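## Task

Take the milk bottle off the cart and set it upright on the third level of the supply shelving, counting the lowest level as the first. It must sit directly behind the juice bottle already on that level, further back from the shelf's front edge. Every other item on that level must still be on it, standing and not piled on anything. If the milk bottle topples or is left leaning, the goal fails.

## Robot and tools

Robot: a simulated Hello Robot Stretch 3 with a single arm. It has a two-wheeled base (0.33 m long, 0.34 m wide, rounded rear) that can only drive straight or spin in place, about a point 0.05 m behind its front edge. A lift rides up a mast, and a telescoping arm sticks out to the robot's RIGHT. To bring the gripper forward or back, you drive the base. A folded, retracted wrist sweeps a 0.28 m radius when the base spins; an unfolded, level wrist reaches further than that. Loose objects may occasionally get nudged by the simulation.

Frames: the base frame has its origin on the floor between the drive wheels, x forward, y left, z up, in metres. hand_pose is reported in this frame, at the point where the closed fingertips meet. The odometry frame is the base frame as it was when the scene began. base_odometry counts wheel rotation only, so slip shows as travel. Its heading is in rad, positive to the left. If turned_by_wheels and turned_by_imu disagree by more than 0.15 rad, believe turned_by_imu. base_tilt is in degrees, with forward and right positive.

move: one action per call. Always send blocking: false. The call returns in about 0.5 s while motion continues; later check it with wait(0), in the line "earlier move". An action contains base, joints or both, optionally with speeds, pace or contact_limits. Alternatively it is {"servos": "reboot"} alone.
- base: a single relative command, measured from the last reported base position. {"translate_m": d} is an offset in metres, -3 to 3, forward positive. {"rotate_rad": d} is an offset in radians, -6.4 to 6.4, left positive.
- joints: absolute targets, each keyed by name, in metres or radians. lift_m 0 to 1.1. arm_m 0 to 0.52. wrist_yaw_rad -1.345 to 4.42: 0 points along the arm, positive swings toward the front. wrist_pitch_rad -1.57 to 0.451: 0 is level, negative tips the fingers down. wrist_roll_rad -2.911 to 2.918. gripper_m -0.089 to 0.179: larger is wider; the real fingertip gap is 0.007 m smaller than the value when nearly shut and 0.025 m smaller when fully open. head_pan_rad -3.953 to 1.73: positive is left, -1.57 looks along the arm. head_tilt_rad -1.53 to 0.419: negative looks down.
- pace: "default" or "max". speeds: per-key top speeds, never above the max. Default/max values are translate 0.12/0.30 m/s, rotate 0.76/1.90 rad/s, lift 0.11/0.15 m/s, arm 0.14/0.40 m/s. The base is capped at 0.10 m/s and 0.63 rad/s unless lift_m < 0.30, arm_m < 0.03 and wrist_yaw_rad > 2.54.
- contact_limits: a motor_effort percentage, 1 to 100, given beside its own command. arm_m takes a number. lift_m takes {"down": v, "up": v} in percent of force beyond free motion; below about 12 it may stop with nothing touched. translate_m and rotate_rad only get a contact stop if you state one.
An unknown key makes the call invalid; an out-of-range value gets it refused. A new move overrides only the joints (and base) it names. An action runs at most 15 s and is cut off after 14 s with time_out.

wait: seconds from 0 to 10; returns early once all motion rests. stop: brakes all running motions, which then hold and may keep pressing. zoom_image: camera plus region [x0, y0, x1, y1] in pixels of the latest full image, at most 504 by 504. finished_scene: scene is the current scene's number; it ends the scene permanently, so the goal must hold without the robot. The cameras argument (move, wait, stop) selects head_camera, nav_camera, wrist_camera or all; [] returns none.

Results: the state, plus images in the order given on the "pictures" line. "move" reads "done" or the worst status. Statuses: moving, done, off_target (rested away from target, may still push), stopped, contact_stop (that joint goes slack), time_out and torque_fault (target dropped). An uncommanded stop or a refusal cancels the later move, wait and finished_scene calls in that reply. on_its_own lists uncommanded behaviour; its "held at" is a target, not a reading. motor_effort is in percent, with the peak of the last action in brackets. lidar_m gives 12 sectors of 30 degrees, counter-clockwise from straight ahead, seen at 0.17 m height; it misses clear objects. wrist_depth_mm and head_depth_mm are 7x7 grids of median depth; "-" means no reading. The head_camera image arrives rotated (turn it a quarter clockwise); nav_camera needs a quarter turn counterclockwise.

Cautions: to grip, command a gripper_m below the object's width; to let go, open at least 0.05 past it. The reading cannot confirm a grasp. Before folding the wrist (yaw to 3.0) or unfolding it, put the lift at 0.32 to 0.95, pitch at -0.4 and roll near 0. With yaw below -0.4, keep pitch at -0.5 or lower. The wrist and head have no contact stop; sustained pushing switches a servo off, which then needs a reboot. Pushing on rigid things with the gripper above about 0.45 m, or driving while holding or hooked, can tip the robot; if base_tilt leans, back the gripper off. Avoid drops, releasing moving objects, slams and hard shoves. Thinking time lets the simulation keep running.

Each tool is called as name(argument=value, ...) on one line, values as JSON.

## Session

move(blocking=false)

Scene clock: 0.00 s.
base_odometry: x=+0.000 y=+0.000 heading=+0.000
turned_by_wheels: +0.000
turned_by_imu: +0.000
base_tilt: forward=+1.3 right=-0.2
lidar_m: 2.02 1.68 1.21 1.22 1.50 2.00 2.01 2.43 1.81 1.83 2.27 1.99
head_depth_mm: 1576 2317 2247 2245 1934 2180 2162 / 1572 2381 2333 2319 2181 2166 2197 / 1760 2470 2475 2447 2427 2433 2365 / 1762 2536 2591 2586 2522 2518 2468 / 1756 2542 2688 2681 2658 2625 2529 / 1755 2498 2772 2742 2687 2705 2483 / 1749 2298 2353 2311 2291 2263 2232
base_status: not commanded
joint_positions: lift_m=+0.389 arm_m=+0.000 wrist_yaw_rad=+2.905 wrist_pitch_rad=-0.510 wrist_roll_rad=+0.000 gripper_m=+0.037 head_pan_rad=+0.000 head_tilt_rad=-0.002
joint_status: not commanded
measured_speeds: all 0
motor_effort: left_wheel=+0.5 right_wheel=-0.3 lift_m=+35.7 arm_m=-2.2 wrist_yaw_rad=-1.0 wrist_pitch_rad=+2.8 wrist_roll_rad=+0.0 gripper_m=+1.5 head_pan_rad=-0.1 head_tilt_rad=+4.0
hand_pose: x=+0.0285 y=+0.0610 z=+0.3817 quat_wxyz=(+0.258, +0.700, +0.096, +0.659) (m; base frame)
wrist_depth_mm: 139 150 - - - - - / - 156 - - - - - / 906 174 930 949 946 923 946 / 754 198 748 768 761 774 779 / 652 615 234 624 626 662 673 / 569 576 129 389 129 578 585 / 510 346 337 363 511 517 517
pictures: head_camera (sideways), nav_camera (sideways), wrist_camera

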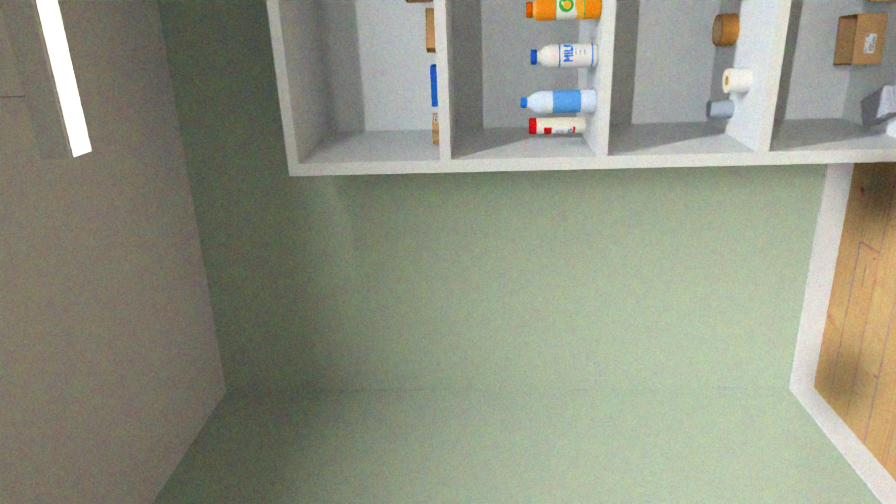

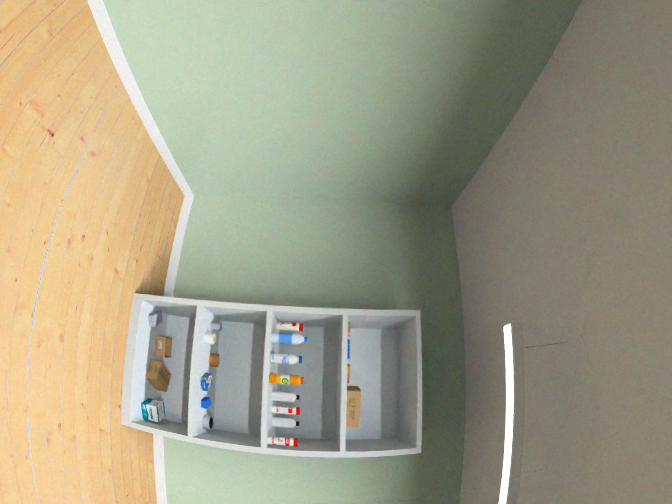

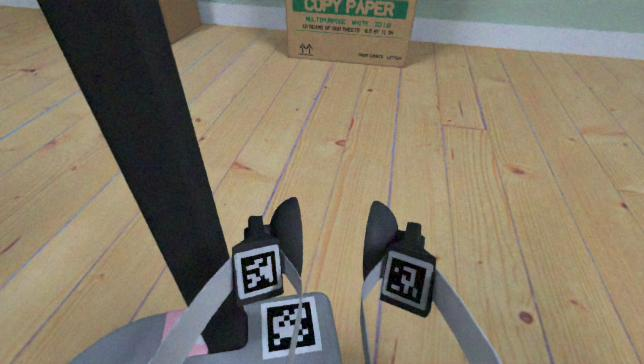

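move(blocking=false, joints={"head_pan_rad": -1.0, "head_tilt_rad": -0.3}, cameras=[])

wait(seconds=3, cameras=["head_camera", "nav_camera"])

move(blocking=false, joints={"head_pan_rad": -2.8, "head_tilt_rad": -0.4}, cameras=[])

wait(seconds=4, cameras=["nav_camera"])

move(blocking=false, joints={"head_pan_rad": 1.6, "head_tilt_rad": -0.3}, cameras=[])

wait(seconds=6, cameras=["nav_camera"])

Scene clock: 1.00 s.
move: moving
base_odometry: x=+0.000 y=+0.000 heading=+0.000
turned_by_wheels: +0.000
turned_by_imu: +0.000
base_tilt: forward=+1.4 right=-0.2
lidar_m: 2.01 1.68 1.21 1.22 1.49 2.00 2.01 2.43 1.82 1.83 2.28 1.98
head_depth_mm: 2659 2798 2945 3092 3024 2103 1608 / 2541 2658 2802 2938 3026 2098 1616 / 2429 2518 2647 2801 2831 2102 1628 / 2358 2457 2547 2685 2738 2101 1634 / 2271 2344 2443 2552 2661 2137 1633 / 2115 2025 2261 2179 2202 2098 1639 / 2039 2081 2220 2296 2251 2056 1636
base_status: not commanded
joint_positions: lift_m=+0.389 arm_m=+0.000 wrist_yaw_rad=+2.905 wrist_pitch_rad=-0.510 wrist_roll_rad=+0.000 gripper_m=+0.037 head_pan_rad=-0.789 head_tilt_rad=-0.302
joint_status: head_pan_rad moving; head_tilt_rad moving
measured_speeds: translate_m=+0.000 rotate_rad=+0.000 lift_m=+0.000 arm_m=+0.000 wrist_yaw_rad=+0.000 wrist_pitch_rad=+0.000 wrist_roll_rad=+0.000 head_pan_rad=-2.110 head_tilt_rad=-0.024
motor_effort: left_wheel=+1.1(1.1) right_wheel=-0.6(0.6) lift_m=+35.6(35.8) arm_m=-2.7(3.2) wrist_yaw_rad=-0.5(1.0) wrist_pitch_rad=+2.5(3.5) wrist_roll_rad=+0.0(0.3) gripper_m=+0.1(1.1) head_pan_rad=-1.2(6.7) head_tilt_rad=-3.5(4.7)
hand_pose: x=+0.0285 y=+0.0610 z=+0.3817 quat_wxyz=(+0.258, +0.700, +0.096, +0.659) (m; base frame)
wrist_depth_mm: 139 150 - - - - - / - 156 - - - - - / 903 174 917 921 940 944 927 / 767 197 754 768 777 783 780 / 660 611 234 617 626 661 670 / 569 572 129 393 129 580 586 / 506 343 337 361 508 513 517
pictures: none
No camera images: "cameras" was empty.

Scene clock: 1.57 s.
earlier move: done
base_odometry: x=+0.000 y=+0.000 heading=+0.000
turned_by_wheels: +0.000
turned_by_imu: +0.000
base_tilt: forward=+1.3 right=-0.3
lidar_m: 2.02 1.68 1.21 1.22 1.49 1.99 2.01 2.42 1.82 1.83 2.28 1.98
head_depth_mm: 2327 2384 2487 2567 2308 2095 1619 / 2536 2659 2733 2857 2453 2095 1612 / 2841 2922 3092 3171 2991 2143 1619 / 2786 2902 3024 3131 3036 2122 1619 / 2594 2679 2803 2889 2939 2130 1623 / 2409 2485 2568 2678 2756 2123 1637 / 2240 2360 2392 2477 2558 2130 1639
base_status: not commanded
joint_positions: lift_m=+0.389 arm_m=+0.000 wrist_yaw_rad=+2.905 wrist_pitch_rad=-0.510 wrist_roll_rad=+0.000 gripper_m=+0.037 head_pan_rad=-1.026 head_tilt_rad=-0.302
joint_status: all done
measured_speeds: all 0
motor_effort: left_wheel=+0.5(1.1) right_wheel=-0.9(0.9) lift_m=+35.5(35.8) arm_m=-2.9(3.2) wrist_yaw_rad=-0.4(1.0) wrist_pitch_rad=+2.4(3.5) wrist_roll_rad=+0.0(0.3) gripper_m=-0.6(1.3) head_pan_rad=+1.0(6.7) head_tilt_rad=-3.1(4.7)
hand_pose: x=+0.0285 y=+0.0610 z=+0.3817 quat_wxyz=(+0.258, +0.700, +0.096, +0.659) (m; base frame)
wrist_depth_mm: 139 150 - - - - - / - 156 - - - - - / 915 174 918 927 941 940 939 / 772 197 752 758 784 772 801 / 652 614 234 620 626 662 661 / 571 572 129 394 129 580 585 / 506 343 340 363 514 515 517
wait: 0.57 of 3 s (the move ended)
pictures: head_camera (sideways), nav_camera (sideways)
camera_calibration:
head_camera: T_world_to_cam=[[-0.115233, 0.218524, -0.969004, 1.27703], [0.859051, 0.511719, 0.0132426, -0.0206173], [0.498751, -0.830898, -0.24669, 0.276092], [0, 0, 0, 1]] pos_world=[0.0271654, -0.0391068, 1.30583]
nav_camera: T_world_to_cam=[[0.171669, -0.194055, 0.965853, -1.21547], [-0.827314, -0.560686, 0.0343952, 0.0092414], [0.534865, -0.804969, -0.256797, 0.292143], [0, 0, 0, 1]] pos_world=[0.0600469, 0.00448012, 1.24867]

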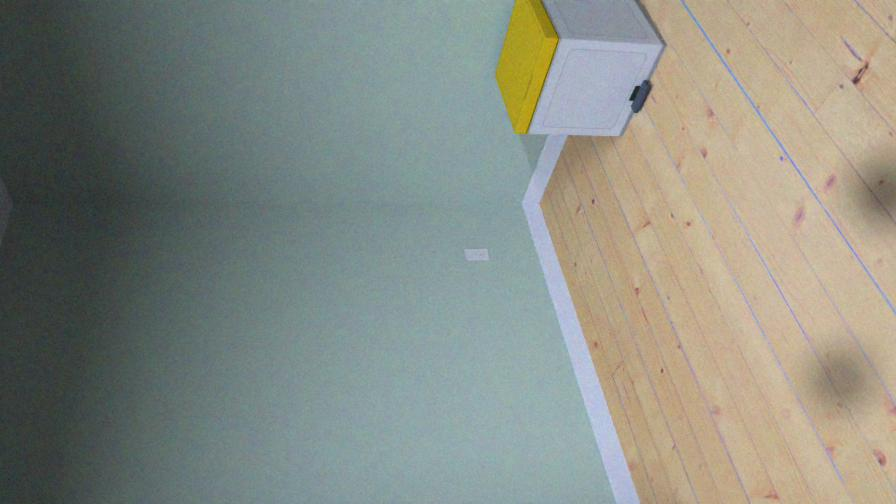

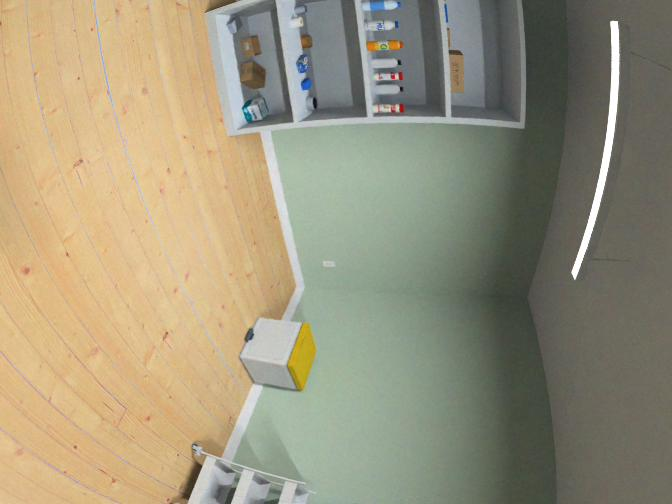

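Scene clock: 2.07 s.
move: moving
base_odometry: x=+0.000 y=+0.000 heading=+0.000
turned_by_wheels: +0.000
turned_by_imu: +0.000
base_tilt: forward=+1.3 right=-0.2
lidar_m: 2.02 1.68 1.21 1.22 1.49 2.00 2.01 2.42 1.82 1.83 2.28 1.98
head_depth_mm: 1873 1965 2125 2233 2339 1828 1468 / 1897 1998 2124 2239 2277 1830 1461 / 1945 2047 2164 2175 2237 1848 1473 / 1986 2073 2244 2342 2291 1847 1475 / 1995 2153 2264 2447 2502 1861 1473 / 2059 2154 2351 2493 2511 1877 1478 / 2086 2249 2406 2513 2281 1870 1480
base_status: not commanded
joint_positions: lift_m=+0.389 arm_m=+0.000 wrist_yaw_rad=+2.905 wrist_pitch_rad=-0.510 wrist_roll_rad=+0.000 gripper_m=+0.037 head_pan_rad=-1.878 head_tilt_rad=-0.403
joint_status: head_pan_rad moving; head_tilt_rad moving
measured_speeds: translate_m=+0.000 rotate_rad=+0.000 lift_m=+0.000 arm_m=+0.000 wrist_yaw_rad=+0.000 wrist_pitch_rad=+0.000 wrist_roll_rad=+0.000 head_pan_rad=-3.094 head_tilt_rad=+0.000
motor_effort: left_wheel=+0.4(0.8) right_wheel=+0.1(0.5) lift_m=+35.7(35.9) arm_m=-2.5(3.3) wrist_yaw_rad=-0.9(1.0) wrist_pitch_rad=+2.8(3.3) wrist_roll_rad=-0.3(0.3) gripper_m=-0.1(0.8) head_pan_rad=-2.8(6.5) head_tilt_rad=-3.6(5.6)
hand_pose: x=+0.0285 y=+0.0610 z=+0.3817 quat_wxyz=(+0.258, +0.700, +0.096, +0.659) (m; base frame)
wrist_depth_mm: 139 150 - - - - - / - 156 - - - - - / 911 174 911 922 925 941 955 / 757 197 752 765 774 780 774 / 653 620 234 625 617 665 672 / 572 567 129 395 129 581 588 / 505 345 336 362 512 518 518
pictures: none
No camera images: "cameras" was empty.

Scene clock: 4.03 s.
earlier move: done
base_odometry: x=+0.000 y=+0.000 heading=+0.000
turned_by_wheels: +0.000
turned_by_imu: -0.001
base_tilt: forward=+1.4 right=-0.2
lidar_m: 2.01 1.68 1.21 1.22 1.49 2.00 2.01 2.42 1.82 1.83 2.28 1.98
head_depth_mm: 2108 2211 2008 2089 2205 1831 1463 / 2249 2366 2166 2309 2376 1845 1469 / 2420 2546 2374 2452 2492 1843 1459 / 2605 2752 2931 3150 2491 1845 1464 / 2722 2865 3076 3143 2509 1846 1467 / 2514 2587 2700 2881 2483 1868 1484 / 2274 2362 2465 2577 2530 1858 1478
base_status: not commanded
joint_positions: lift_m=+0.389 arm_m=+0.000 wrist_yaw_rad=+2.905 wrist_pitch_rad=-0.510 wrist_roll_rad=+0.000 gripper_m=+0.037 head_pan_rad=-2.809 head_tilt_rad=-0.403
joint_status: all done
measured_speeds: translate_m=+0.000 rotate_rad=+0.000 lift_m=+0.000 arm_m=+0.000 wrist_yaw_rad=+0.000 wrist_pitch_rad=+0.000 wrist_roll_rad=+0.000 head_pan_rad=+0.024 head_tilt_rad=+0.000
motor_effort: left_wheel=+0.8(1.1) right_wheel=-0.3(0.8) lift_m=+35.6(35.9) arm_m=-4.1(5.5) wrist_yaw_rad=-0.5(1.3) wrist_pitch_rad=+2.7(3.7) wrist_roll_rad=-0.2(0.4) gripper_m=-0.5(1.7) head_pan_rad=+4.7(6.9) head_tilt_rad=+1.0(5.6)
hand_pose: x=+0.0285 y=+0.0610 z=+0.3817 quat_wxyz=(+0.258, +0.700, +0.096, +0.659) (m; base frame)
wrist_depth_mm: 139 150 - - - - - / - 156 - - - - - / 915 174 918 929 927 938 936 / 753 198 743 770 769 778 792 / 645 615 234 626 629 659 676 / 573 574 129 393 129 582 581 / 508 342 336 365 514 513 517
wait: 1.97 of 4 s (the move ended)
pictures: nav_camera (sideways)
camera_calibration:
nav_camera: T_world_to_cam=[[-0.316942, -0.158368, 0.93513, -1.17236], [-0.376791, 0.925841, 0.0290899, 0.0134889], [-0.870389, -0.343128, -0.35311, 0.426036], [0, 0, 0, 1]] pos_world=[0.00432792, -0.0519685, 1.24636]

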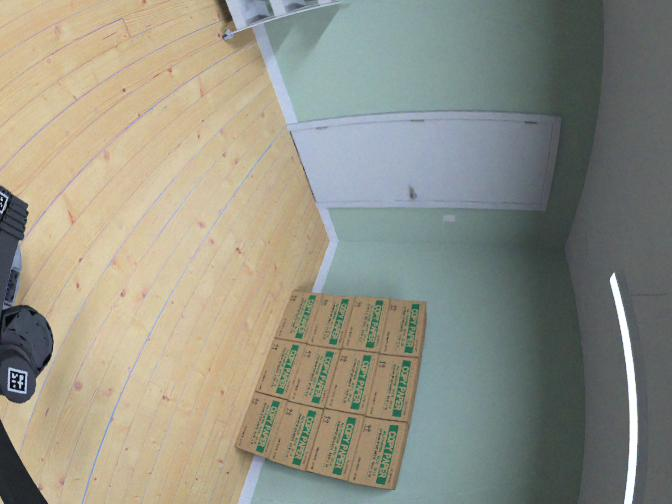

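Scene clock: 4.53 s.
move: moving
base_odometry: x=+0.000 y=+0.000 heading=+0.000
turned_by_wheels: +0.000
turned_by_imu: +0.000
base_tilt: forward=+1.3 right=-0.2
lidar_m: 2.01 1.68 1.21 1.22 1.49 2.00 2.01 2.42 1.81 1.83 2.28 1.98
head_depth_mm: 2064 2151 2244 2375 2498 2074 1603 / 2023 2148 2238 2368 2472 2104 1612 / 2020 2110 2204 2314 2446 2099 1609 / 1981 2075 2187 2280 2416 2104 1613 / 1970 2045 2149 2220 2283 2035 1615 / 1942 2029 2133 2176 2226 2031 1629 / 1921 2010 2104 2169 2272 2027 1635
base_status: not commanded
joint_positions: lift_m=+0.389 arm_m=+0.000 wrist_yaw_rad=+2.905 wrist_pitch_rad=-0.510 wrist_roll_rad=+0.000 gripper_m=+0.037 head_pan_rad=-1.933 head_tilt_rad=-0.305
joint_status: head_pan_rad moving; head_tilt_rad moving
measured_speeds: translate_m=+0.000 rotate_rad=+0.000 lift_m=+0.000 arm_m=+0.000 wrist_yaw_rad=+0.000 wrist_pitch_rad=+0.000 wrist_roll_rad=+0.000 head_pan_rad=+3.094 head_tilt_rad=+0.000
motor_effort: left_wheel=+0.6(1.1) right_wheel=+0.3(0.9) lift_m=+35.7(35.8) arm_m=-4.8(5.3) wrist_yaw_rad=-0.4(1.0) wrist_pitch_rad=+2.8(3.2) wrist_roll_rad=+0.2(0.2) gripper_m=-0.7(1.2) head_pan_rad=+2.3(5.9) head_tilt_rad=+5.3(6.6)
hand_pose: x=+0.0285 y=+0.0610 z=+0.3817 quat_wxyz=(+0.258, +0.700, +0.096, +0.659) (m; base frame)
wrist_depth_mm: 139 150 - - - - - / - 156 - - - - - / 909 175 925 928 932 930 938 / 750 197 727 767 769 776 786 / 655 614 234 622 625 660 672 / 570 577 129 393 129 581 577 / 505 344 336 362 512 516 520
pictures: none
No camera images: "cameras" was empty.

Scene clock: 7.53 s.
earlier move: done
base_odometry: x=+0.000 y=+0.000 heading=+0.000
turned_by_wheels: +0.000
turned_by_imu: -0.001
base_tilt: forward=+1.3 right=-0.2
lidar_m: 2.02 1.68 1.21 1.22 1.49 2.00 2.01 2.43 1.82 1.83 2.28 1.98
head_depth_mm: 1285 1342 1388 1452 1219 1262 1317 / 1337 1393 1458 1521 1273 1317 1379 / 1391 1455 1514 1587 1338 1393 1454 / 1438 1513 1576 1663 1752 1834 1631 / 1507 1576 1660 1738 1810 1882 1633 / 1574 1661 1732 1799 1556 1638 1635 / 1634 1726 1837 1873 1599 1705 1625
base_status: not commanded
joint_positions: lift_m=+0.389 arm_m=+0.000 wrist_yaw_rad=+2.905 wrist_pitch_rad=-0.510 wrist_roll_rad=+0.000 gripper_m=+0.037 head_pan_rad=+1.609 head_tilt_rad=-0.300
joint_status: all done
measured_speeds: translate_m=+0.000 rotate_rad=+0.000 lift_m=+0.000 arm_m=+0.000 wrist_yaw_rad=+0.000 wrist_pitch_rad=+0.000 wrist_roll_rad=+0.000 head_pan_rad=-0.024 head_tilt_rad=+0.000
motor_effort: left_wheel=+0.4(1.1) right_wheel=-0.7(1.1) lift_m=+35.6(35.9) arm_m=-6.2(7.2) wrist_yaw_rad=-0.6(1.3) wrist_pitch_rad=+2.8(3.3) wrist_roll_rad=+0.0(0.3) gripper_m=+0.5(2.1) head_pan_rad=-2.0(7.4) head_tilt_rad=+5.9(8.7)
hand_pose: x=+0.0285 y=+0.0610 z=+0.3817 quat_wxyz=(+0.258, +0.700, +0.096, +0.659) (m; base frame)
wrist_depth_mm: 139 150 - - - - - / - 156 - - - - - / 896 174 930 935 934 943 937 / 754 198 746 774 771 780 787 / 653 618 233 630 629 660 667 / 567 573 129 395 129 581 586 / 509 345 337 363 511 516 514
wait: 3.00 of 6 s (the move ended)
pictures: nav_camera (sideways)
camera_calibration:
nav_camera: T_world_to_cam=[[-0.0557436, 0.251102, 0.966354, -1.21468], [0.995489, 0.0883966, 0.0344549, -0.00193984], [-0.0767708, 0.963916, -0.254896, 0.293405], [0, 0, 0, 1]] pos_world=[-0.0432544, 0.0223613, 1.24866]

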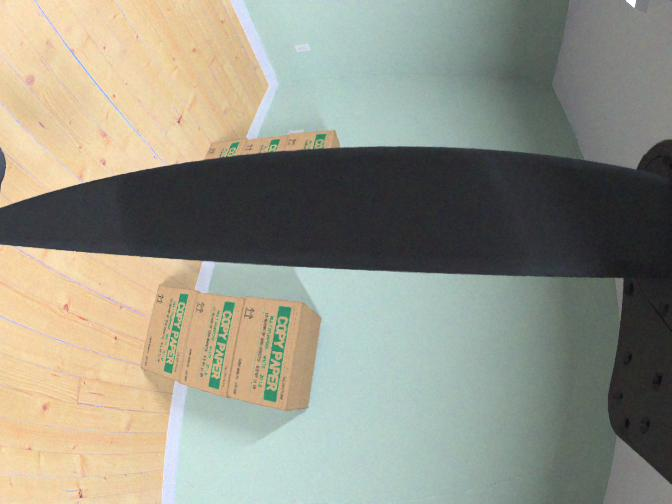

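move(blocking=false, joints={"head_pan_rad": -1.75, "head_tilt_rad": -0.3}, cameras=[])

wait(seconds=6, cameras=["head_camera", "nav_camera"])

zoom_image(camera="head_camera", region=[392, 0, 896, 504])

move(blocking=false, joints={"head_pan_rad": -0.35, "head_tilt_rad": -0.1}, cameras=[])

wait(seconds=6, cameras=["head_camera"])

zoom_image(camera="head_camera", region=[250, 0, 754, 504])

Scene clock: 8.50 s.
move: moving
base_odometry: x=+0.000 y=+0.000 heading=+0.000
turned_by_wheels: +0.000
turned_by_imu: +0.000
base_tilt: forward=+1.4 right=-0.2
lidar_m: 2.02 1.67 1.21 1.22 1.49 2.00 2.01 2.42 1.81 1.83 2.28 1.98
head_depth_mm: 1577 1642 1733 1831 1926 2006 1622 / 1524 1592 1672 1753 1841 1925 1617 / 1463 1530 1598 1686 1767 1862 1629 / 1417 1477 1549 1615 1694 1779 1629 / 1369 1427 1493 1564 1621 1718 1620 / 1331 1379 1441 1492 1569 1636 1534 / 1291 1339 1389 1452 1224 1250 1310
base_status: not commanded
joint_positions: lift_m=+0.389 arm_m=+0.000 wrist_yaw_rad=+2.905 wrist_pitch_rad=-0.510 wrist_roll_rad=+0.000 gripper_m=+0.037 head_pan_rad=+0.731 head_tilt_rad=-0.300
joint_status: head_pan_rad moving; head_tilt_rad moving
measured_speeds: translate_m=+0.000 rotate_rad=+0.000 lift_m=+0.000 arm_m=+0.000 wrist_yaw_rad=+0.000 wrist_pitch_rad=+0.000 wrist_roll_rad=+0.000 head_pan_rad=-3.094 head_tilt_rad=+0.000
motor_effort: left_wheel=+0.4(0.8) right_wheel=+0.0(0.8) lift_m=+35.5(35.6) arm_m=-7.2(7.8) wrist_yaw_rad=+0.0(1.1) wrist_pitch_rad=+3.0(3.1) wrist_roll_rad=-0.2(0.3) gripper_m=+0.5(1.3) head_pan_rad=-2.4(6.6) head_tilt_rad=+5.5(7.5)
hand_pose: x=+0.0285 y=+0.0610 z=+0.3817 quat_wxyz=(+0.258, +0.700, +0.096, +0.659) (m; base frame)
wrist_depth_mm: 139 150 - - - - - / - 156 - - - - - / 904 174 924 923 937 943 944 / 761 199 747 767 776 789 779 / 657 615 234 623 623 673 671 / 566 573 129 391 129 579 580 / 506 344 338 363 513 516 514
pictures: none
No camera images: "cameras" was empty.

Scene clock: 11.10 s.
earlier move: done
base_odometry: x=+0.000 y=+0.000 heading=+0.000
turned_by_wheels: +0.000
turned_by_imu: -0.001
base_tilt: forward=+1.4 right=-0.3
lidar_m: 2.02 1.67 1.21 1.22 1.50 2.00 2.02 2.43 1.81 1.83 2.28 1.99
head_depth_mm: 1915 1998 2082 2192 2265 2089 1618 / 1934 2013 2123 2217 2304 2013 1621 / 1974 2058 2162 2207 2213 2038 1625 / 2002 2103 2202 2269 2331 2041 1628 / 2036 2126 2232 2351 2442 2123 1632 / 2070 2160 2260 2411 2528 2137 1636 / 2103 2211 2316 2417 2497 2149 1641
base_status: not commanded
joint_positions: lift_m=+0.389 arm_m=+0.000 wrist_yaw_rad=+2.905 wrist_pitch_rad=-0.510 wrist_roll_rad=+0.000 gripper_m=+0.037 head_pan_rad=-1.759 head_tilt_rad=-0.300
joint_status: all done
measured_speeds: translate_m=+0.000 rotate_rad=+0.000 lift_m=+0.000 arm_m=+0.000 wrist_yaw_rad=+0.000 wrist_pitch_rad=+0.000 wrist_roll_rad=+0.000 head_pan_rad=+0.024 head_tilt_rad=+0.000
motor_effort: left_wheel=+0.5(1.0) right_wheel=-0.4(0.8) lift_m=+35.4(35.6) arm_m=-8.4(9.7) wrist_yaw_rad=-0.9(1.3) wrist_pitch_rad=+2.3(3.4) wrist_roll_rad=-0.3(0.4) gripper_m=-1.0(1.5) head_pan_rad=+4.2(7.4) head_tilt_rad=+5.6(8.1)
hand_pose: x=+0.0285 y=+0.0610 z=+0.3817 quat_wxyz=(+0.258, +0.700, +0.096, +0.659) (m; base frame)
wrist_depth_mm: 139 150 - - - - - / - 156 - - - - - / 898 174 916 932 928 935 948 / 751 198 732 779 785 782 782 / 641 618 234 623 626 664 668 / 570 573 129 392 128 583 578 / 502 344 337 362 510 516 516
wait: 2.60 of 6 s (the move ended)
pictures: head_camera (sideways), nav_camera (sideways)
camera_calibration:
head_camera: T_world_to_cam=[[0.0601854, 0.237338, -0.969561, 1.27665], [0.980808, -0.194526, 0.0132656, -0.0213753], [-0.185456, -0.951751, -0.244491, 0.277483], [0, 0, 0, 1]] pos_world=[-0.00440994, -0.0430625, 1.30592]
nav_camera: T_world_to_cam=[[-0.00194242, -0.256912, 0.966433, -1.2152], [-0.989965, 0.137048, 0.0344424, 0.0101793], [-0.141296, -0.956668, -0.2546, 0.293407], [0, 0, 0, 1]] pos_world=[0.049174, -0.0329013, 1.24876]

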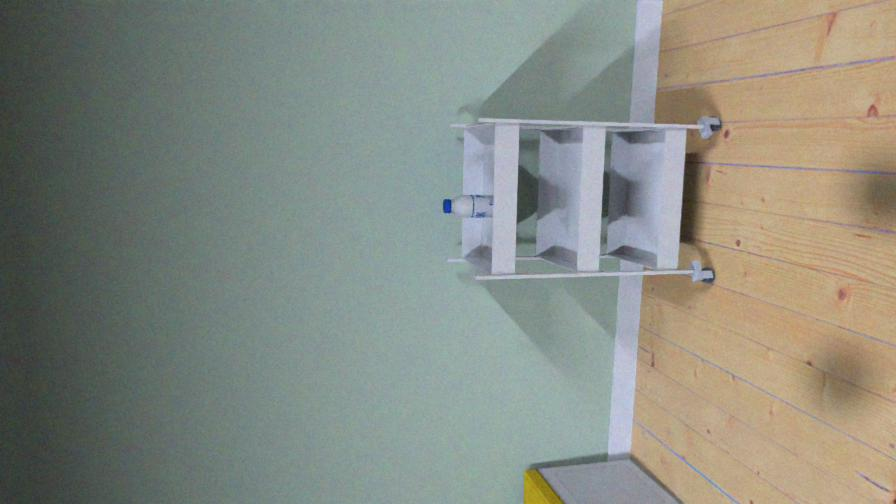

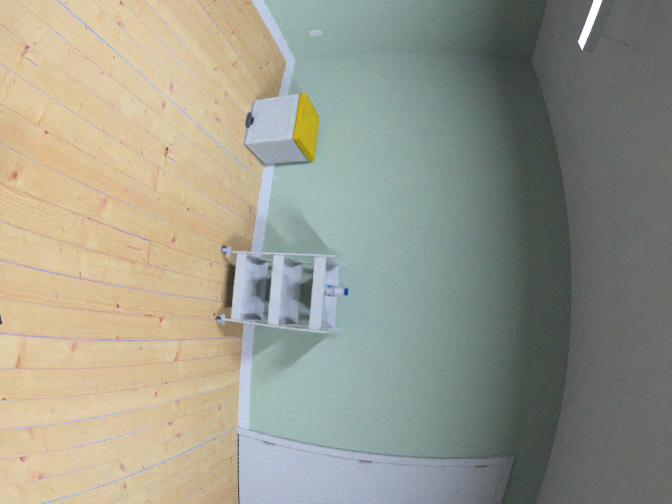

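Scaled by 1.000.

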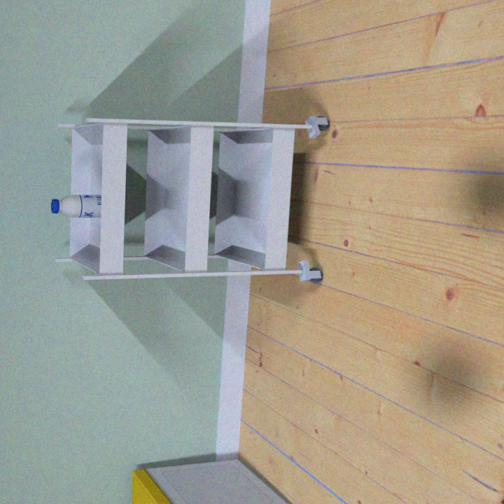

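Scene clock: 11.60 s.
move: moving
base_odometry: x=+0.000 y=+0.000 heading=+0.000
turned_by_wheels: +0.000
turned_by_imu: +0.000
base_tilt: forward=+1.4 right=-0.2
lidar_m: 2.01 1.68 1.21 1.22 1.49 2.00 2.01 2.43 1.81 1.83 2.27 1.99
head_depth_mm: 2085 2532 2529 2564 2604 2211 2093 / 2096 2837 2865 2883 2869 2713 2121 / 2084 3037 3112 3165 3188 3108 2120 / 1882 2900 3001 2999 3004 2926 2131 / 1866 2762 2741 2762 2785 2722 2130 / 2061 2542 2571 2585 2587 2600 2167 / 2055 2393 2409 2423 2411 2408 2167
base_status: not commanded
joint_positions: lift_m=+0.389 arm_m=+0.000 wrist_yaw_rad=+2.905 wrist_pitch_rad=-0.510 wrist_roll_rad=+0.000 gripper_m=+0.037 head_pan_rad=-0.884 head_tilt_rad=-0.095
joint_status: head_pan_rad moving; head_tilt_rad moving
measured_speeds: translate_m=+0.000 rotate_rad=+0.000 lift_m=+0.000 arm_m=+0.000 wrist_yaw_rad=+0.000 wrist_pitch_rad=+0.000 wrist_roll_rad=+0.000 head_pan_rad=+3.070 head_tilt_rad=+0.000
motor_effort: left_wheel=+0.7(0.8) right_wheel=+0.2(0.8) lift_m=+35.5(35.6) arm_m=-9.1(9.5) wrist_yaw_rad=-1.2(1.2) wrist_pitch_rad=+2.8(3.3) wrist_roll_rad=+0.0(0.3) gripper_m=-0.4(1.1) head_pan_rad=+2.6(6.3) head_tilt_rad=+7.4(9.0)
hand_pose: x=+0.0285 y=+0.0610 z=+0.3817 quat_wxyz=(+0.258, +0.700, +0.096, +0.659) (m; base frame)
wrist_depth_mm: 139 150 - - - - - / - 156 - - - - - / 909 174 924 938 922 941 942 / 765 198 744 772 764 771 780 / 654 620 234 625 627 667 667 / 578 572 130 392 129 582 585 / 511 342 335 362 515 516 517
pictures: none
No camera images: "cameras" was empty.

Scene clock: 12.30 s.
earlier move: done
base_odometry: x=+0.000 y=+0.000 heading=+0.000
turned_by_wheels: +0.000
turned_by_imu: +0.000
base_tilt: forward=+1.3 right=-0.3
lidar_m: 2.01 1.68 1.21 1.22 1.49 2.00 2.01 2.43 1.82 1.83 2.28 1.99
head_depth_mm: 2098 2332 2350 2355 2359 2397 2120 / 2078 2344 2291 2135 2102 2125 1925 / 2080 2330 2317 2347 2387 2292 1992 / 2066 2346 2345 2372 2358 2373 2022 / 2072 2380 2365 2237 2401 2308 2020 / 2044 2384 2398 2425 2429 2460 2069 / 2032 2416 2416 2426 2439 2458 2168
base_status: not commanded
joint_positions: lift_m=+0.389 arm_m=+0.000 wrist_yaw_rad=+2.905 wrist_pitch_rad=-0.510 wrist_roll_rad=+0.000 gripper_m=+0.037 head_pan_rad=-0.315 head_tilt_rad=-0.095
joint_status: all done
measured_speeds: all 0
motor_effort: left_wheel=+0.5(0.9) right_wheel=-0.1(0.8) lift_m=+35.4(35.6) arm_m=-9.7(10.5) wrist_yaw_rad=-0.6(1.2) wrist_pitch_rad=+2.5(3.7) wrist_roll_rad=-0.2(0.3) gripper_m=+0.1(1.1) head_pan_rad=-1.6(6.3) head_tilt_rad=+4.2(9.0)
hand_pose: x=+0.0285 y=+0.0610 z=+0.3817 quat_wxyz=(+0.258, +0.700, +0.096, +0.659) (m; base frame)
wrist_depth_mm: 139 150 - - - - - / - 156 - - - - - / 914 174 897 927 918 936 950 / 754 198 737 772 772 773 796 / 650 617 234 626 628 661 668 / 567 570 129 395 129 573 578 / 507 344 336 362 515 517 519
wait: 0.70 of 6 s (the move ended)
pictures: head_camera (sideways)
camera_calibration:
head_camera: T_world_to_cam=[[-0.0351662, 0.0269095, -0.999019, 1.31591], [0.31411, 0.949276, 0.0145127, -0.0189348], [0.948735, -0.313291, -0.041835, 0.00673261], [0, 0, 0, 1]] pos_world=[0.0458359, -0.0153269, 1.31518]

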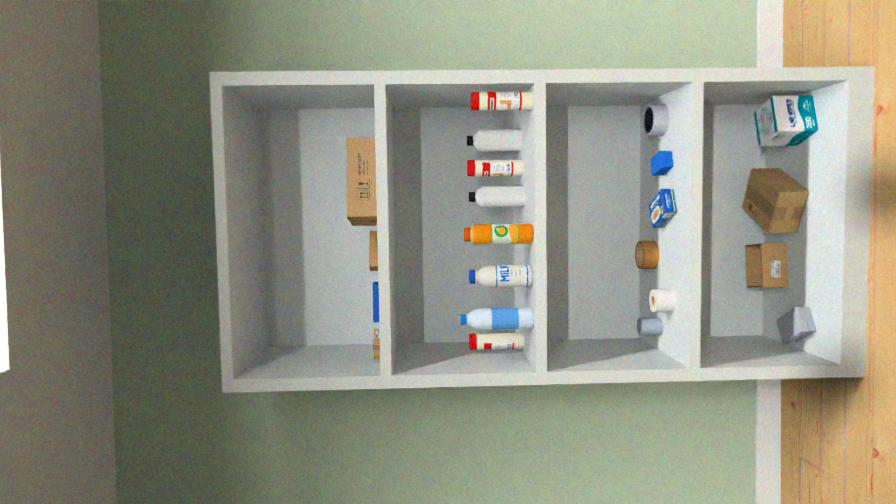

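Scaled by 1.000.

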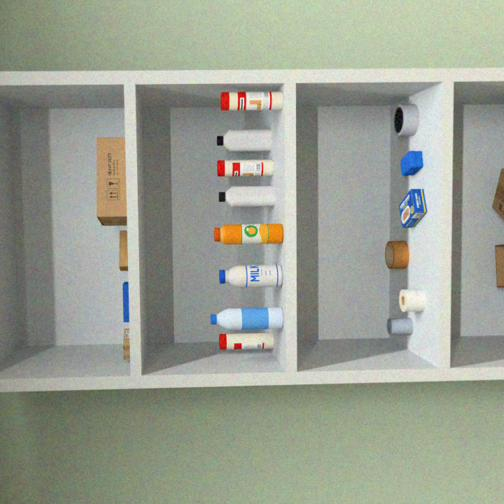

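move(blocking=false, base={"rotate_rad": -0.377}, joints={"head_pan_rad": 0, "head_tilt_rad": -0.1}, cameras=[])

wait(seconds=6, cameras=["head_camera"])

zoom_image(camera="head_camera", region=[350, 100, 700, 400])

Scene clock: 16.63 s.
move: moving
base_odometry: x=+0.000 y=+0.000 heading=-0.096
turned_by_wheels: -0.096
turned_by_imu: -0.098
base_tilt: forward=+0.9 right=+0.0
lidar_m: 2.02 1.77 1.22 1.21 1.55 2.32 2.00 2.32 1.81 1.82 2.21 1.99
head_depth_mm: 2126 2207 2212 2218 2234 2228 1979 / 2120 2266 2291 2316 2317 2307 2001 / 2086 2384 2336 2220 2195 2212 2008 / 2081 2447 2469 2504 2518 2543 2120 / 2080 2550 2551 2551 2568 2596 2133 / 2080 2583 2636 2679 2674 2697 2119 / 2069 2578 2591 2580 2552 2607 2130
base_status: rotate_rad moving
joint_positions: lift_m=+0.389 arm_m=+0.000 wrist_yaw_rad=+2.905 wrist_pitch_rad=-0.510 wrist_roll_rad=+0.000 gripper_m=+0.037 head_pan_rad=+0.003 head_tilt_rad=-0.100
joint_status: head_pan_rad moving; head_tilt_rad moving
measured_speeds: translate_m=+0.000 rotate_rad=-0.370 lift_m=+0.000 arm_m=+0.000 wrist_yaw_rad=+0.000 wrist_pitch_rad=+0.000 wrist_roll_rad=+0.000 head_pan_rad=+0.048 head_tilt_rad=+0.000
motor_effort: left_wheel=+9.8(10.6) right_wheel=-10.9(11.0) lift_m=+35.1(35.5) arm_m=-12.0(12.4) wrist_yaw_rad=-0.7(1.1) wrist_pitch_rad=+2.9(3.1) wrist_roll_rad=-0.3(0.3) gripper_m=-0.4(1.1) head_pan_rad=+1.0(7.9) head_tilt_rad=-2.1(4.0)
hand_pose: x=+0.0285 y=+0.0610 z=+0.3817 quat_wxyz=(+0.258, +0.700, +0.096, +0.659) (m; base frame)
wrist_depth_mm: 139 150 - - - - - / - 156 - - - - - / 907 175 930 904 933 924 937 / 755 197 748 772 766 778 783 / 648 618 233 626 622 665 674 / 565 574 129 392 129 581 584 / 504 345 337 363 513 517 516
pictures: none
No camera images: "cameras" was empty.

Scene clock: 17.83 s.
earlier move: done
base_odometry: x=+0.000 y=+0.000 heading=-0.377
turned_by_wheels: -0.281
turned_by_imu: -0.286
base_tilt: forward=+1.5 right=-0.2
lidar_m: 1.99 2.20 1.59 1.21 1.25 1.69 2.00 2.07 2.32 1.81 2.20 2.54
head_depth_mm: 2115 2377 2393 2424 2422 2460 2094 / 2106 2350 2378 2427 2406 2460 2021 / 2109 2360 2330 2356 2379 2253 1990 / 2085 2371 2339 2335 2382 2254 1986 / 2094 2344 2334 2368 2398 2355 2003 / 2073 2333 2231 2143 1983 2123 1959 / 2064 2364 2352 2379 2400 2410 2135
base_status: done
joint_positions: lift_m=+0.389 arm_m=+0.000 wrist_yaw_rad=+2.905 wrist_pitch_rad=-0.510 wrist_roll_rad=+0.000 gripper_m=+0.037 head_pan_rad=+0.003 head_tilt_rad=-0.100
joint_status: all done
measured_speeds: all 0
motor_effort: left_wheel=+7.8(11.3) right_wheel=-7.6(11.0) lift_m=+35.2(35.5) arm_m=-13.2(13.5) wrist_yaw_rad=-0.4(1.1) wrist_pitch_rad=+2.8(3.5) wrist_roll_rad=-0.2(0.3) gripper_m=-0.5(1.3) head_pan_rad=+1.8(7.9) head_tilt_rad=-1.9(4.0)
hand_pose: x=+0.0285 y=+0.0610 z=+0.3817 quat_wxyz=(+0.258, +0.700, +0.096, +0.659) (m; base frame)
wrist_depth_mm: 139 150 - - - - - / - 156 - - - - - / 907 174 915 935 938 930 943 / 756 198 745 768 780 776 787 / 654 618 234 619 632 663 669 / 571 575 129 394 128 585 588 / 506 342 337 362 515 517 517
wait: 1.20 of 6 s (the move ended)
pictures: head_camera (sideways)
camera_calibration:
head_camera: T_world_to_cam=[[-0.0471165, 0.0145459, -0.998783, 1.31562], [0.00170076, 0.999894, 0.0144818, -0.0169816], [0.998888, -0.00101636, -0.0471362, 0.0133212], [0, 0, 0, 1]] pos_world=[0.0487098, -0.00214344, 1.31489]

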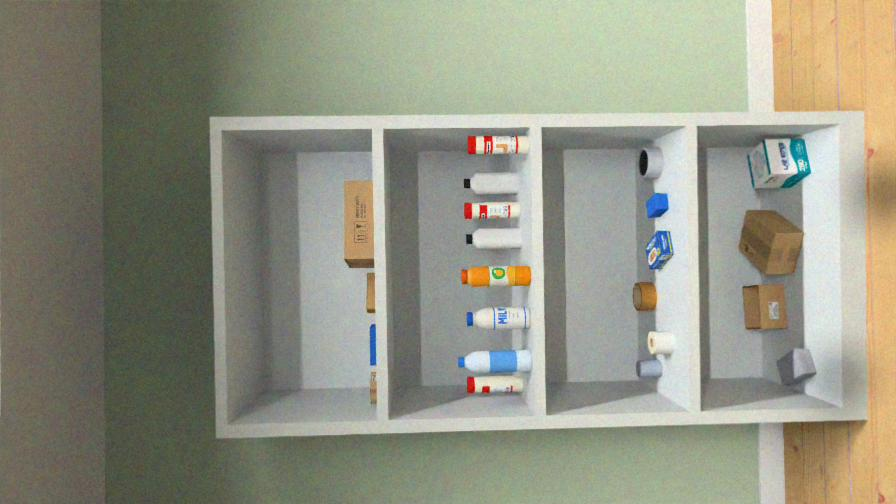

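Scaled by 1.440 from the camera's 896x504 image, which has a finer 1280x720 frame.

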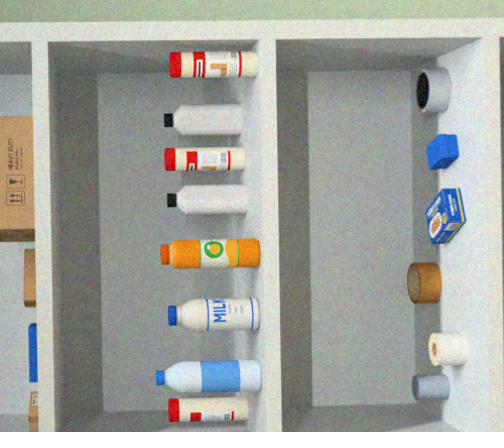

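move(blocking=false, base={"translate_m": 1.25}, joints={"lift_m": 0.9}, cameras=[])

wait(seconds=10, cameras=[])

wait(seconds=6, cameras=["head_camera"])

move(blocking=false, base={"rotate_rad": 1.571}, joints={"head_pan_rad": -1.57, "head_tilt_rad": -0.15}, cameras=[])

wait(seconds=6, cameras=["head_camera"])

Scene clock: 19.07 s.
move: moving
base_odometry: x=+0.014 y=-0.006 heading=-0.376
turned_by_wheels: +0.000
turned_by_imu: +0.000
base_tilt: forward=+1.0 right=+0.0
lidar_m: 1.97 2.20 1.59 1.21 1.25 1.69 2.02 2.08 2.33 1.82 2.19 2.52
head_depth_mm: 2130 2369 2389 2397 2410 2435 2085 / 2107 2341 2361 2393 2403 2449 2005 / 2087 2338 2325 2353 2372 2258 2007 / 2091 2346 2324 2326 2342 2255 1977 / 2067 2339 2335 2359 2394 2351 2006 / 2074 2337 2212 2130 1978 2105 1970 / 2078 2327 2374 2357 2389 2414 2131
base_status: translate_m moving
joint_positions: lift_m=+0.414 arm_m=+0.000 wrist_yaw_rad=+2.905 wrist_pitch_rad=-0.511 wrist_roll_rad=+0.000 gripper_m=+0.037 head_pan_rad=+0.003 head_tilt_rad=-0.100
joint_status: lift_m moving
measured_speeds: translate_m=+0.058 rotate_rad=+0.000 lift_m=+0.097 arm_m=+0.000 wrist_yaw_rad=+0.000 wrist_pitch_rad=+0.000 wrist_roll_rad=+0.000 head_pan_rad=+0.000 head_tilt_rad=+0.000
motor_effort: left_wheel=+10.4(10.4) right_wheel=+4.1(5.6) lift_m=+35.3(38.2) arm_m=-14.7(15.1) wrist_yaw_rad=-0.8(0.8) wrist_pitch_rad=+3.0(3.4) wrist_roll_rad=-0.1(0.4) gripper_m=-0.5(1.5) head_pan_rad=-0.9(1.5) head_tilt_rad=-1.4(2.2)
hand_pose: x=+0.0284 y=+0.0609 z=+0.4067 quat_wxyz=(+0.258, +0.700, +0.097, +0.658) (m; base frame)
wrist_depth_mm: 139 150 - - - - - / - 156 - - - - - / 949 174 951 955 959 958 985 / 789 197 770 787 800 819 811 / 677 643 235 646 653 692 697 / 587 595 129 580 129 597 604 / 526 382 345 385 535 541 542
pictures: none
No camera images: "cameras" was empty.

Scene clock: 29.07 s.
earlier move: moving
base_odometry: x=+0.938 y=-0.371 heading=-0.376
turned_by_wheels: +0.000
turned_by_imu: -0.001
base_tilt: forward=+1.8 right=-0.2
lidar_m: 1.10 1.05 1.61 1.54 1.55 1.72 3.00 3.12 1.89 1.84 1.88 1.00
head_depth_mm: 1005 1091 1033 1122 934 1068 1108 / 1048 1325 1085 1345 1157 1369 1204 / 1039 1322 1031 1345 1111 1369 1250 / 1034 1322 1031 1343 1097 1370 1260 / 1033 1330 1334 1350 1131 1368 1204 / 1033 1324 1338 1343 959 1373 1268 / 1023 1329 1331 1355 961 1335 1222
base_status: translate_m moving
joint_positions: lift_m=+0.900 arm_m=+0.000 wrist_yaw_rad=+2.905 wrist_pitch_rad=-0.511 wrist_roll_rad=+0.000 gripper_m=+0.037 head_pan_rad=+0.000 head_tilt_rad=-0.100
joint_status: all done
measured_speeds: translate_m=+0.100 rotate_rad=+0.000 lift_m=+0.000 arm_m=+0.000 wrist_yaw_rad=+0.000 wrist_pitch_rad=+0.000 wrist_roll_rad=+0.000 head_pan_rad=+0.000 head_tilt_rad=+0.000
motor_effort: left_wheel=+10.5(12.3) right_wheel=+0.9(8.1) lift_m=+27.4(41.6) arm_m=-23.6(24.2) wrist_yaw_rad=-0.7(1.4) wrist_pitch_rad=+3.1(3.9) wrist_roll_rad=+0.0(0.4) gripper_m=+0.0(2.1) head_pan_rad=-3.3(4.6) head_tilt_rad=-0.8(2.2)
hand_pose: x=+0.0284 y=+0.0609 z=+0.8925 quat_wxyz=(+0.258, +0.700, +0.097, +0.658) (m; base frame)
wrist_depth_mm: 139 150 - - - - - / - 156 - - - - - / - 175 - - - - - / - 196 - - - - - / - - 235 - - - - / - - 132 - 129 - - / - - 347 - - - -
wait: 10.00 s; no rest
pictures: none
No camera images: "cameras" was empty.

Scene clock: 32.20 s.
earlier move: done
base_odometry: x=+1.162 y=-0.460 heading=-0.377
turned_by_wheels: +0.000
turned_by_imu: +0.000
base_tilt: forward=+1.5 right=-0.2
lidar_m: 0.88 0.84 1.61 1.54 1.60 1.73 3.25 3.17 1.99 1.82 1.70 0.78
head_depth_mm: 1000 1074 844 1097 1062 752 1128 / 1047 1084 794 1099 926 755 1128 / 1041 1081 776 1103 1020 757 1128 / 1038 1081 780 1102 1112 761 1129 / 1031 1087 1020 1100 698 689 1136 / 1033 1084 996 1104 1108 709 1130 / 1026 1086 979 1103 1110 714 1133
base_status: done
joint_positions: lift_m=+0.900 arm_m=+0.000 wrist_yaw_rad=+2.905 wrist_pitch_rad=-0.511 wrist_roll_rad=+0.000 gripper_m=+0.037 head_pan_rad=+0.000 head_tilt_rad=-0.100
joint_status: all done
measured_speeds: all 0
motor_effort: left_wheel=+4.2(12.3) right_wheel=+2.8(8.1) lift_m=+22.4(41.6) arm_m=-24.2(26.0) wrist_yaw_rad=-0.7(1.4) wrist_pitch_rad=+3.4(3.9) wrist_roll_rad=+0.0(0.4) gripper_m=-0.4(2.1) head_pan_rad=-2.1(4.6) head_tilt_rad=-0.2(2.2)
hand_pose: x=+0.0284 y=+0.0609 z=+0.8925 quat_wxyz=(+0.258, +0.700, +0.097, +0.658) (m; base frame)
wrist_depth_mm: 139 150 - - - - - / - 156 - - - - - / - 175 - - - - - / - 196 - - - - 748 / - - 235 - - - - / - - 132 - 129 - - / - - 345 - - - -
wait: 3.13 of 6 s (the move ended)
pictures: head_camera (sideways)
camera_calibration:
head_camera: T_world_to_cam=[[-0.0473694, 0.0146961, -0.998769, 1.31561], [0.00490919, 0.999883, 0.0144797, -0.0170415], [0.998865, -0.00421725, -0.047436, 0.0137096], [0, 0, 0, 1]] pos_world=[0.0487095, -0.00223706, 1.31489]

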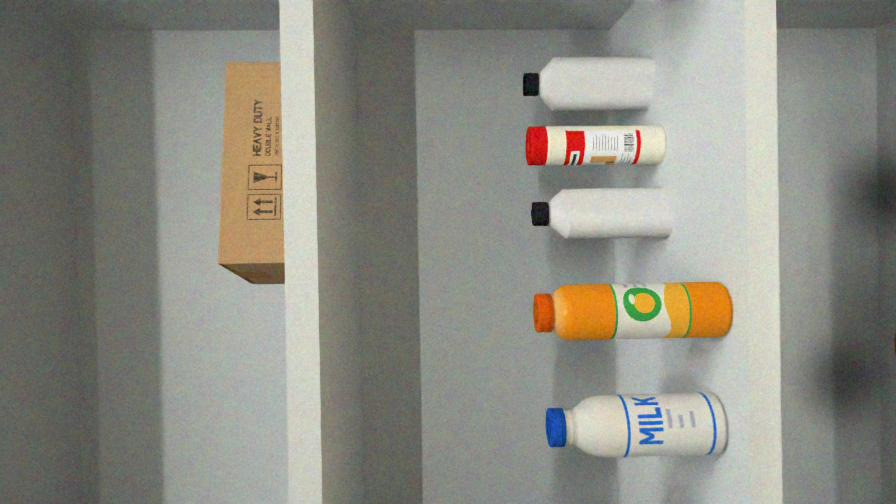

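Scene clock: 32.70 s.
move: moving
base_odometry: x=+1.162 y=-0.460 heading=-0.281
turned_by_wheels: +0.095
turned_by_imu: +0.097
base_tilt: forward=+1.3 right=-0.6
lidar_m: 0.88 0.84 1.57 1.54 1.64 1.91 3.25 2.92 1.99 1.82 1.56 0.78
head_depth_mm: 1943 1993 2024 2064 2105 2145 1961 / 1734 1788 1810 1824 1872 1903 1876 / 1577 1602 1624 1652 1676 1702 1731 / 1438 1452 1490 1492 1516 1550 1581 / 1314 1339 1358 1376 1391 1418 1438 / 707 718 725 746 747 756 822 / 829 857 824 926 943 731 1044
base_status: rotate_rad moving
joint_positions: lift_m=+0.900 arm_m=+0.000 wrist_yaw_rad=+2.905 wrist_pitch_rad=-0.511 wrist_roll_rad=+0.000 gripper_m=+0.037 head_pan_rad=-0.871 head_tilt_rad=-0.149
joint_status: head_pan_rad moving; head_tilt_rad moving
measured_speeds: translate_m=+0.000 rotate_rad=+0.370 lift_m=+0.000 arm_m=+0.000 wrist_yaw_rad=+0.000 wrist_pitch_rad=+0.000 wrist_roll_rad=+0.000 head_pan_rad=-3.094 head_tilt_rad=+0.000
motor_effort: left_wheel=-11.0(11.2) right_wheel=+10.6(11.1) lift_m=+21.4(22.3) arm_m=-24.6(24.9) wrist_yaw_rad=-0.6(1.2) wrist_pitch_rad=+3.1(3.4) wrist_roll_rad=+0.1(0.3) gripper_m=-1.1(1.6) head_pan_rad=-3.0(6.9) head_tilt_rad=-2.5(3.6)
hand_pose: x=+0.0284 y=+0.0609 z=+0.8925 quat_wxyz=(+0.258, +0.700, +0.097, +0.658) (m; base frame)
wrist_depth_mm: 139 150 - - - - - / - 156 - - - - - / - 174 - - - - - / - 197 - - - - - / - - 234 - - - - / - - 132 - 129 - - / - - 345 - - - 948
pictures: none
No camera images: "cameras" was empty.

Scene clock: 35.80 s.
earlier move: done
base_odometry: x=+1.162 y=-0.460 heading=+1.194
turned_by_wheels: +1.475
turned_by_imu: +1.493
base_tilt: forward=+1.5 right=-0.2
lidar_m: 1.54 1.60 1.74 3.25 3.11 1.99 1.82 1.68 0.78 0.87 0.84 1.61
head_depth_mm: 1042 1056 1027 1102 1007 753 1106 / 1049 787 1081 1102 914 752 1160 / 1045 768 1057 1103 880 758 1158 / 1054 1066 1033 1115 949 762 1166 / 1055 1067 1010 1108 708 720 1167 / 1054 1075 992 1112 725 721 1168 / 1054 1075 977 1117 1133 745 1171
base_status: done
joint_positions: lift_m=+0.900 arm_m=+0.000 wrist_yaw_rad=+2.905 wrist_pitch_rad=-0.511 wrist_roll_rad=+0.000 gripper_m=+0.037 head_pan_rad=-1.571 head_tilt_rad=-0.150
joint_status: all done
measured_speeds: all 0
motor_effort: left_wheel=-8.6(11.7) right_wheel=+7.8(11.7) lift_m=+16.8(22.3) arm_m=-23.9(25.7) wrist_yaw_rad=-0.6(1.3) wrist_pitch_rad=+3.1(3.7) wrist_roll_rad=+0.1(0.4) gripper_m=-0.8(1.6) head_pan_rad=+4.6(6.9) head_tilt_rad=-2.0(3.6)
hand_pose: x=+0.0284 y=+0.0609 z=+0.8925 quat_wxyz=(+0.258, +0.700, +0.097, +0.658) (m; base frame)
wrist_depth_mm: 139 150 - - - - - / - 157 - - - - - / - 174 - - - - - / - 196 - - - - - / - - 235 - - - - / - - 132 - 129 - - / - - 346 - - - -
wait: 3.10 of 6 s (the move ended)
pictures: head_camera (sideways)
camera_calibration:
head_camera: T_world_to_cam=[[0.0147299, 0.0970783, -0.995168, 1.31049], [0.99988, -0.00622527, 0.0141924, -0.0226631], [-0.00481741, -0.995257, -0.0971583, 0.0845354], [0, 0, 0, 1]] pos_world=[0.00376414, -0.0432268, 1.31269]

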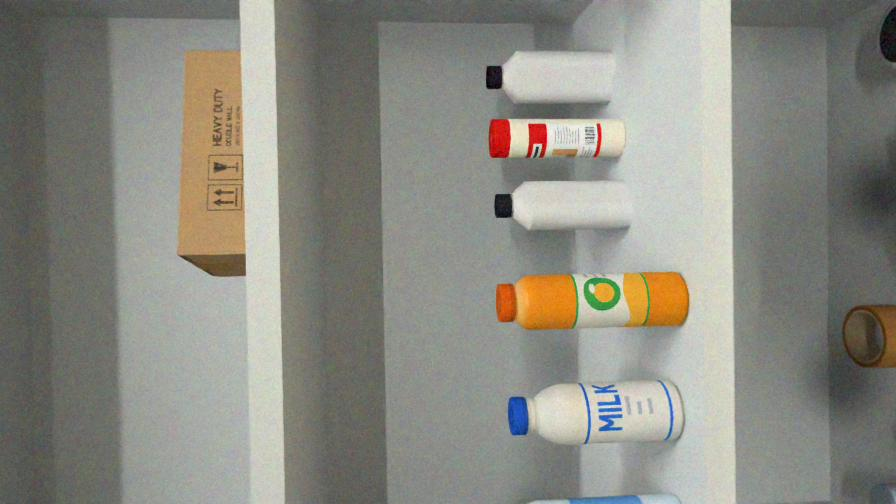

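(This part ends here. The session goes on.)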